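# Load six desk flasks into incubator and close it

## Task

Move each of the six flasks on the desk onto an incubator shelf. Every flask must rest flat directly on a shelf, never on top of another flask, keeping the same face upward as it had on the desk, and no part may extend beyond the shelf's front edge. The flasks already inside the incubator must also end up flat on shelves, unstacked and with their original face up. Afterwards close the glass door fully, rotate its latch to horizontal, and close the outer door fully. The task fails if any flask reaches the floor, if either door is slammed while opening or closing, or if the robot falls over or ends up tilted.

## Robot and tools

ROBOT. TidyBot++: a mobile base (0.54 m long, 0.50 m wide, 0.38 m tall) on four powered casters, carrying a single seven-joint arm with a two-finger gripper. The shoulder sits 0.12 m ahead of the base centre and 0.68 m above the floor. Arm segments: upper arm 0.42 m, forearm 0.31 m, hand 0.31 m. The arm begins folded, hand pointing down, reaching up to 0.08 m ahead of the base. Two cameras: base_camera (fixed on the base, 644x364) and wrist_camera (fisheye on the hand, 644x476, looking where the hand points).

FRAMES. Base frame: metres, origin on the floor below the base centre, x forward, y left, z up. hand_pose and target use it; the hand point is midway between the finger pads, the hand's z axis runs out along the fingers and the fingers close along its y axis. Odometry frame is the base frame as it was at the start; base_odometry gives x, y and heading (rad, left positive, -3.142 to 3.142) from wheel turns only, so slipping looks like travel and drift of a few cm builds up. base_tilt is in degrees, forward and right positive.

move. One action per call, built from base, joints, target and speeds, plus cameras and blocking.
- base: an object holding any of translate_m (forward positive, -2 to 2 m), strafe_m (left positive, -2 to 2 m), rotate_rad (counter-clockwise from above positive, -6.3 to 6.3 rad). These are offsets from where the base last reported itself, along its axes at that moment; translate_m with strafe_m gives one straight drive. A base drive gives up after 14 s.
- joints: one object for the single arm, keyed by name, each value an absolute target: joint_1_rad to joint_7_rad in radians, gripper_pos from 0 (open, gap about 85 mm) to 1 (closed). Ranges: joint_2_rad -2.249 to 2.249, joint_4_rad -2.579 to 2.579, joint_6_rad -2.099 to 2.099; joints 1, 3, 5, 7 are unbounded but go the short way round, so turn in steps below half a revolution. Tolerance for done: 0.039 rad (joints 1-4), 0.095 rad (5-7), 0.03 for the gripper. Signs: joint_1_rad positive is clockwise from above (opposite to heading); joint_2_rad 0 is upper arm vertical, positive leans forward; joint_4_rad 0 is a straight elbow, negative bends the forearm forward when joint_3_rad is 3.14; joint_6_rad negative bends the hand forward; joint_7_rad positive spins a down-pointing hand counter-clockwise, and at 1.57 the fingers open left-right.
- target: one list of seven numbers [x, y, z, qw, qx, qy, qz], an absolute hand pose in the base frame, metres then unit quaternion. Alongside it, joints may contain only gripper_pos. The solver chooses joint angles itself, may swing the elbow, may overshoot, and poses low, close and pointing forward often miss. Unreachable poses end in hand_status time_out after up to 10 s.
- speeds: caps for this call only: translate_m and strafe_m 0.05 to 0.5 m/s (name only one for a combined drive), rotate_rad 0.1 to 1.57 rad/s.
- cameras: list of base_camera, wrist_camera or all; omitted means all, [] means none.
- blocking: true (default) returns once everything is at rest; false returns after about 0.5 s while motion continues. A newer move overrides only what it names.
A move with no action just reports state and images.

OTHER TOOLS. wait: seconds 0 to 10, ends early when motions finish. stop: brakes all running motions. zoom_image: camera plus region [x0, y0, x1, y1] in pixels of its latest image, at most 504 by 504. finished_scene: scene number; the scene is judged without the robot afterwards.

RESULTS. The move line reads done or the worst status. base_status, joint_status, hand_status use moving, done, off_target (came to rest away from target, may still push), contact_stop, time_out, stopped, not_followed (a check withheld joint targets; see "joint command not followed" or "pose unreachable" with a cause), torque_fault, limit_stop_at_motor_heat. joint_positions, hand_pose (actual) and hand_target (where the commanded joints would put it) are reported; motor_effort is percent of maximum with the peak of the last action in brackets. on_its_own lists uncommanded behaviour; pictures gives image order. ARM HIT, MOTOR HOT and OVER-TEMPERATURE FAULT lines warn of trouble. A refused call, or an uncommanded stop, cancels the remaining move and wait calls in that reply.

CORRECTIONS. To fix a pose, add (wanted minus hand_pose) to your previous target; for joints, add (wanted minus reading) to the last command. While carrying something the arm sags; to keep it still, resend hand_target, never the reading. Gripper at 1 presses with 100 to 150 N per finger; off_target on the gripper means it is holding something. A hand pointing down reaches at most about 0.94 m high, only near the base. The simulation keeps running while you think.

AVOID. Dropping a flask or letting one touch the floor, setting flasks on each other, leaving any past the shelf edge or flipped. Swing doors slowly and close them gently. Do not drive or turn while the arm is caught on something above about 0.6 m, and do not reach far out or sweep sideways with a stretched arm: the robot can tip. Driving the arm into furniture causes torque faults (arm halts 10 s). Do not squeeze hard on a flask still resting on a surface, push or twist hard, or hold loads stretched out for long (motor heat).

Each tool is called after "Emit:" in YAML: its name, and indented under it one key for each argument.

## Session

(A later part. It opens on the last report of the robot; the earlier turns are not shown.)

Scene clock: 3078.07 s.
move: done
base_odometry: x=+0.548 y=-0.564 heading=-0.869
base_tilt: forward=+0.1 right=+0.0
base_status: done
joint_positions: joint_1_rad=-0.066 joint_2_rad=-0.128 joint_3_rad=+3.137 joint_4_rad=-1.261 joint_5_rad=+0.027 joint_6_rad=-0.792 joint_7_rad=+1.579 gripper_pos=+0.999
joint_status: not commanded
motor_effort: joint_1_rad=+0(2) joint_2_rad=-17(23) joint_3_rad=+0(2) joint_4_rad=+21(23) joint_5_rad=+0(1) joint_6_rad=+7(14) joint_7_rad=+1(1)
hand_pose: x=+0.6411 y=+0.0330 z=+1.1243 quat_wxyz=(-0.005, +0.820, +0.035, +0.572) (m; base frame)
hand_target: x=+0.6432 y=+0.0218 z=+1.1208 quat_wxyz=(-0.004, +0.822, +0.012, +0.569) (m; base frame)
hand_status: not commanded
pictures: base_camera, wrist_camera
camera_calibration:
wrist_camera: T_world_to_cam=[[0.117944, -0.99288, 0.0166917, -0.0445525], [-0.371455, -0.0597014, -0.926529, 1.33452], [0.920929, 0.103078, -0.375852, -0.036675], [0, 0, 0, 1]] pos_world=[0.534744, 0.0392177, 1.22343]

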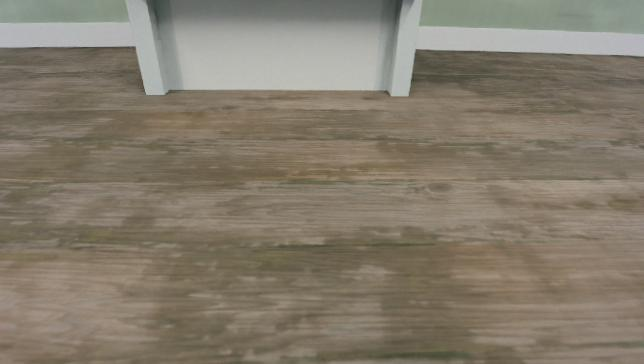

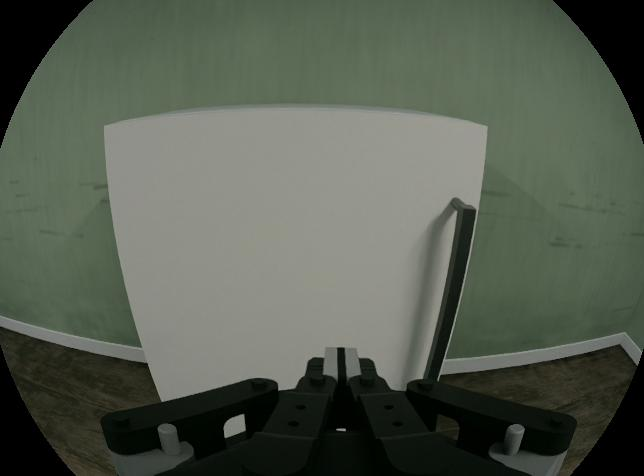

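Emit:
move:
  base: {"strafe_m": -0.5, "translate_m": 0.15}
  speeds: {"strafe_m": 0.3}
  cameras: ["wrist_camera"]

Emit:
zoom_image:
  camera: "wrist_camera"
  region: [0, 60, 350, 400]

Scene clock: 3084.03 s.
move: done
base_odometry: x=+0.263 y=-1.001 heading=-0.869
base_tilt: forward=+0.1 right=+0.0
base_status: done
joint_positions: joint_1_rad=-0.066 joint_2_rad=-0.127 joint_3_rad=+3.139 joint_4_rad=-1.261 joint_5_rad=+0.027 joint_6_rad=-0.792 joint_7_rad=+1.579 gripper_pos=+0.999
joint_status: not commanded
motor_effort: joint_1_rad=+0(3) joint_2_rad=-17(18) joint_3_rad=+0(3) joint_4_rad=+21(21) joint_5_rad=+0(1) joint_6_rad=+7(9) joint_7_rad=+1(1)
hand_pose: x=+0.6413 y=+0.0312 z=+1.1242 quat_wxyz=(-0.004, +0.820, +0.034, +0.571) (m; base frame)
hand_target: x=+0.6432 y=+0.0218 z=+1.1208 quat_wxyz=(-0.004, +0.822, +0.012, +0.569) (m; base frame)
hand_status: not commanded
pictures: wrist_camera
camera_calibration:
wrist_camera: T_world_to_cam=[[0.114802, -0.993254, 0.0163165, -0.0439192], [-0.37189, -0.0582028, -0.92645, 1.33459], [0.921151, 0.10029, -0.376063, -0.0364771], [0, 0, 0, 1]] pos_world=[0.534964, 0.0377123, 1.22343]

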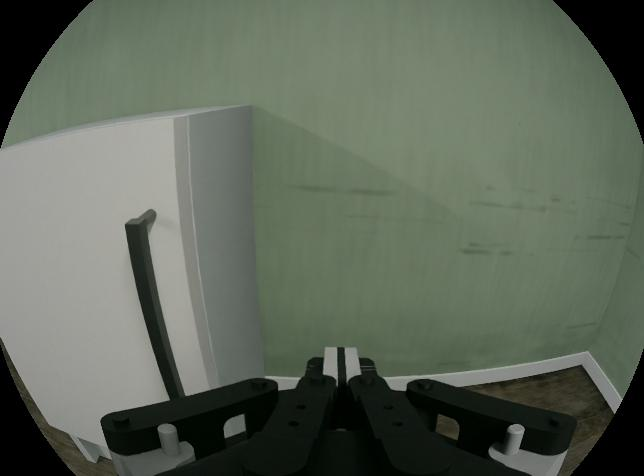

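Scaled by 1.440.

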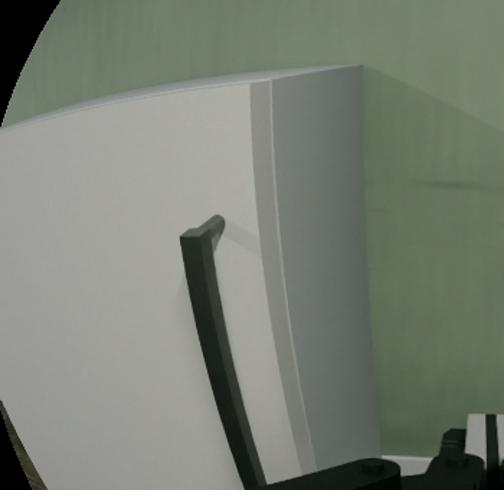

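Emit:
finished_scene:
  scene: 1

The scene is finished: the task was done.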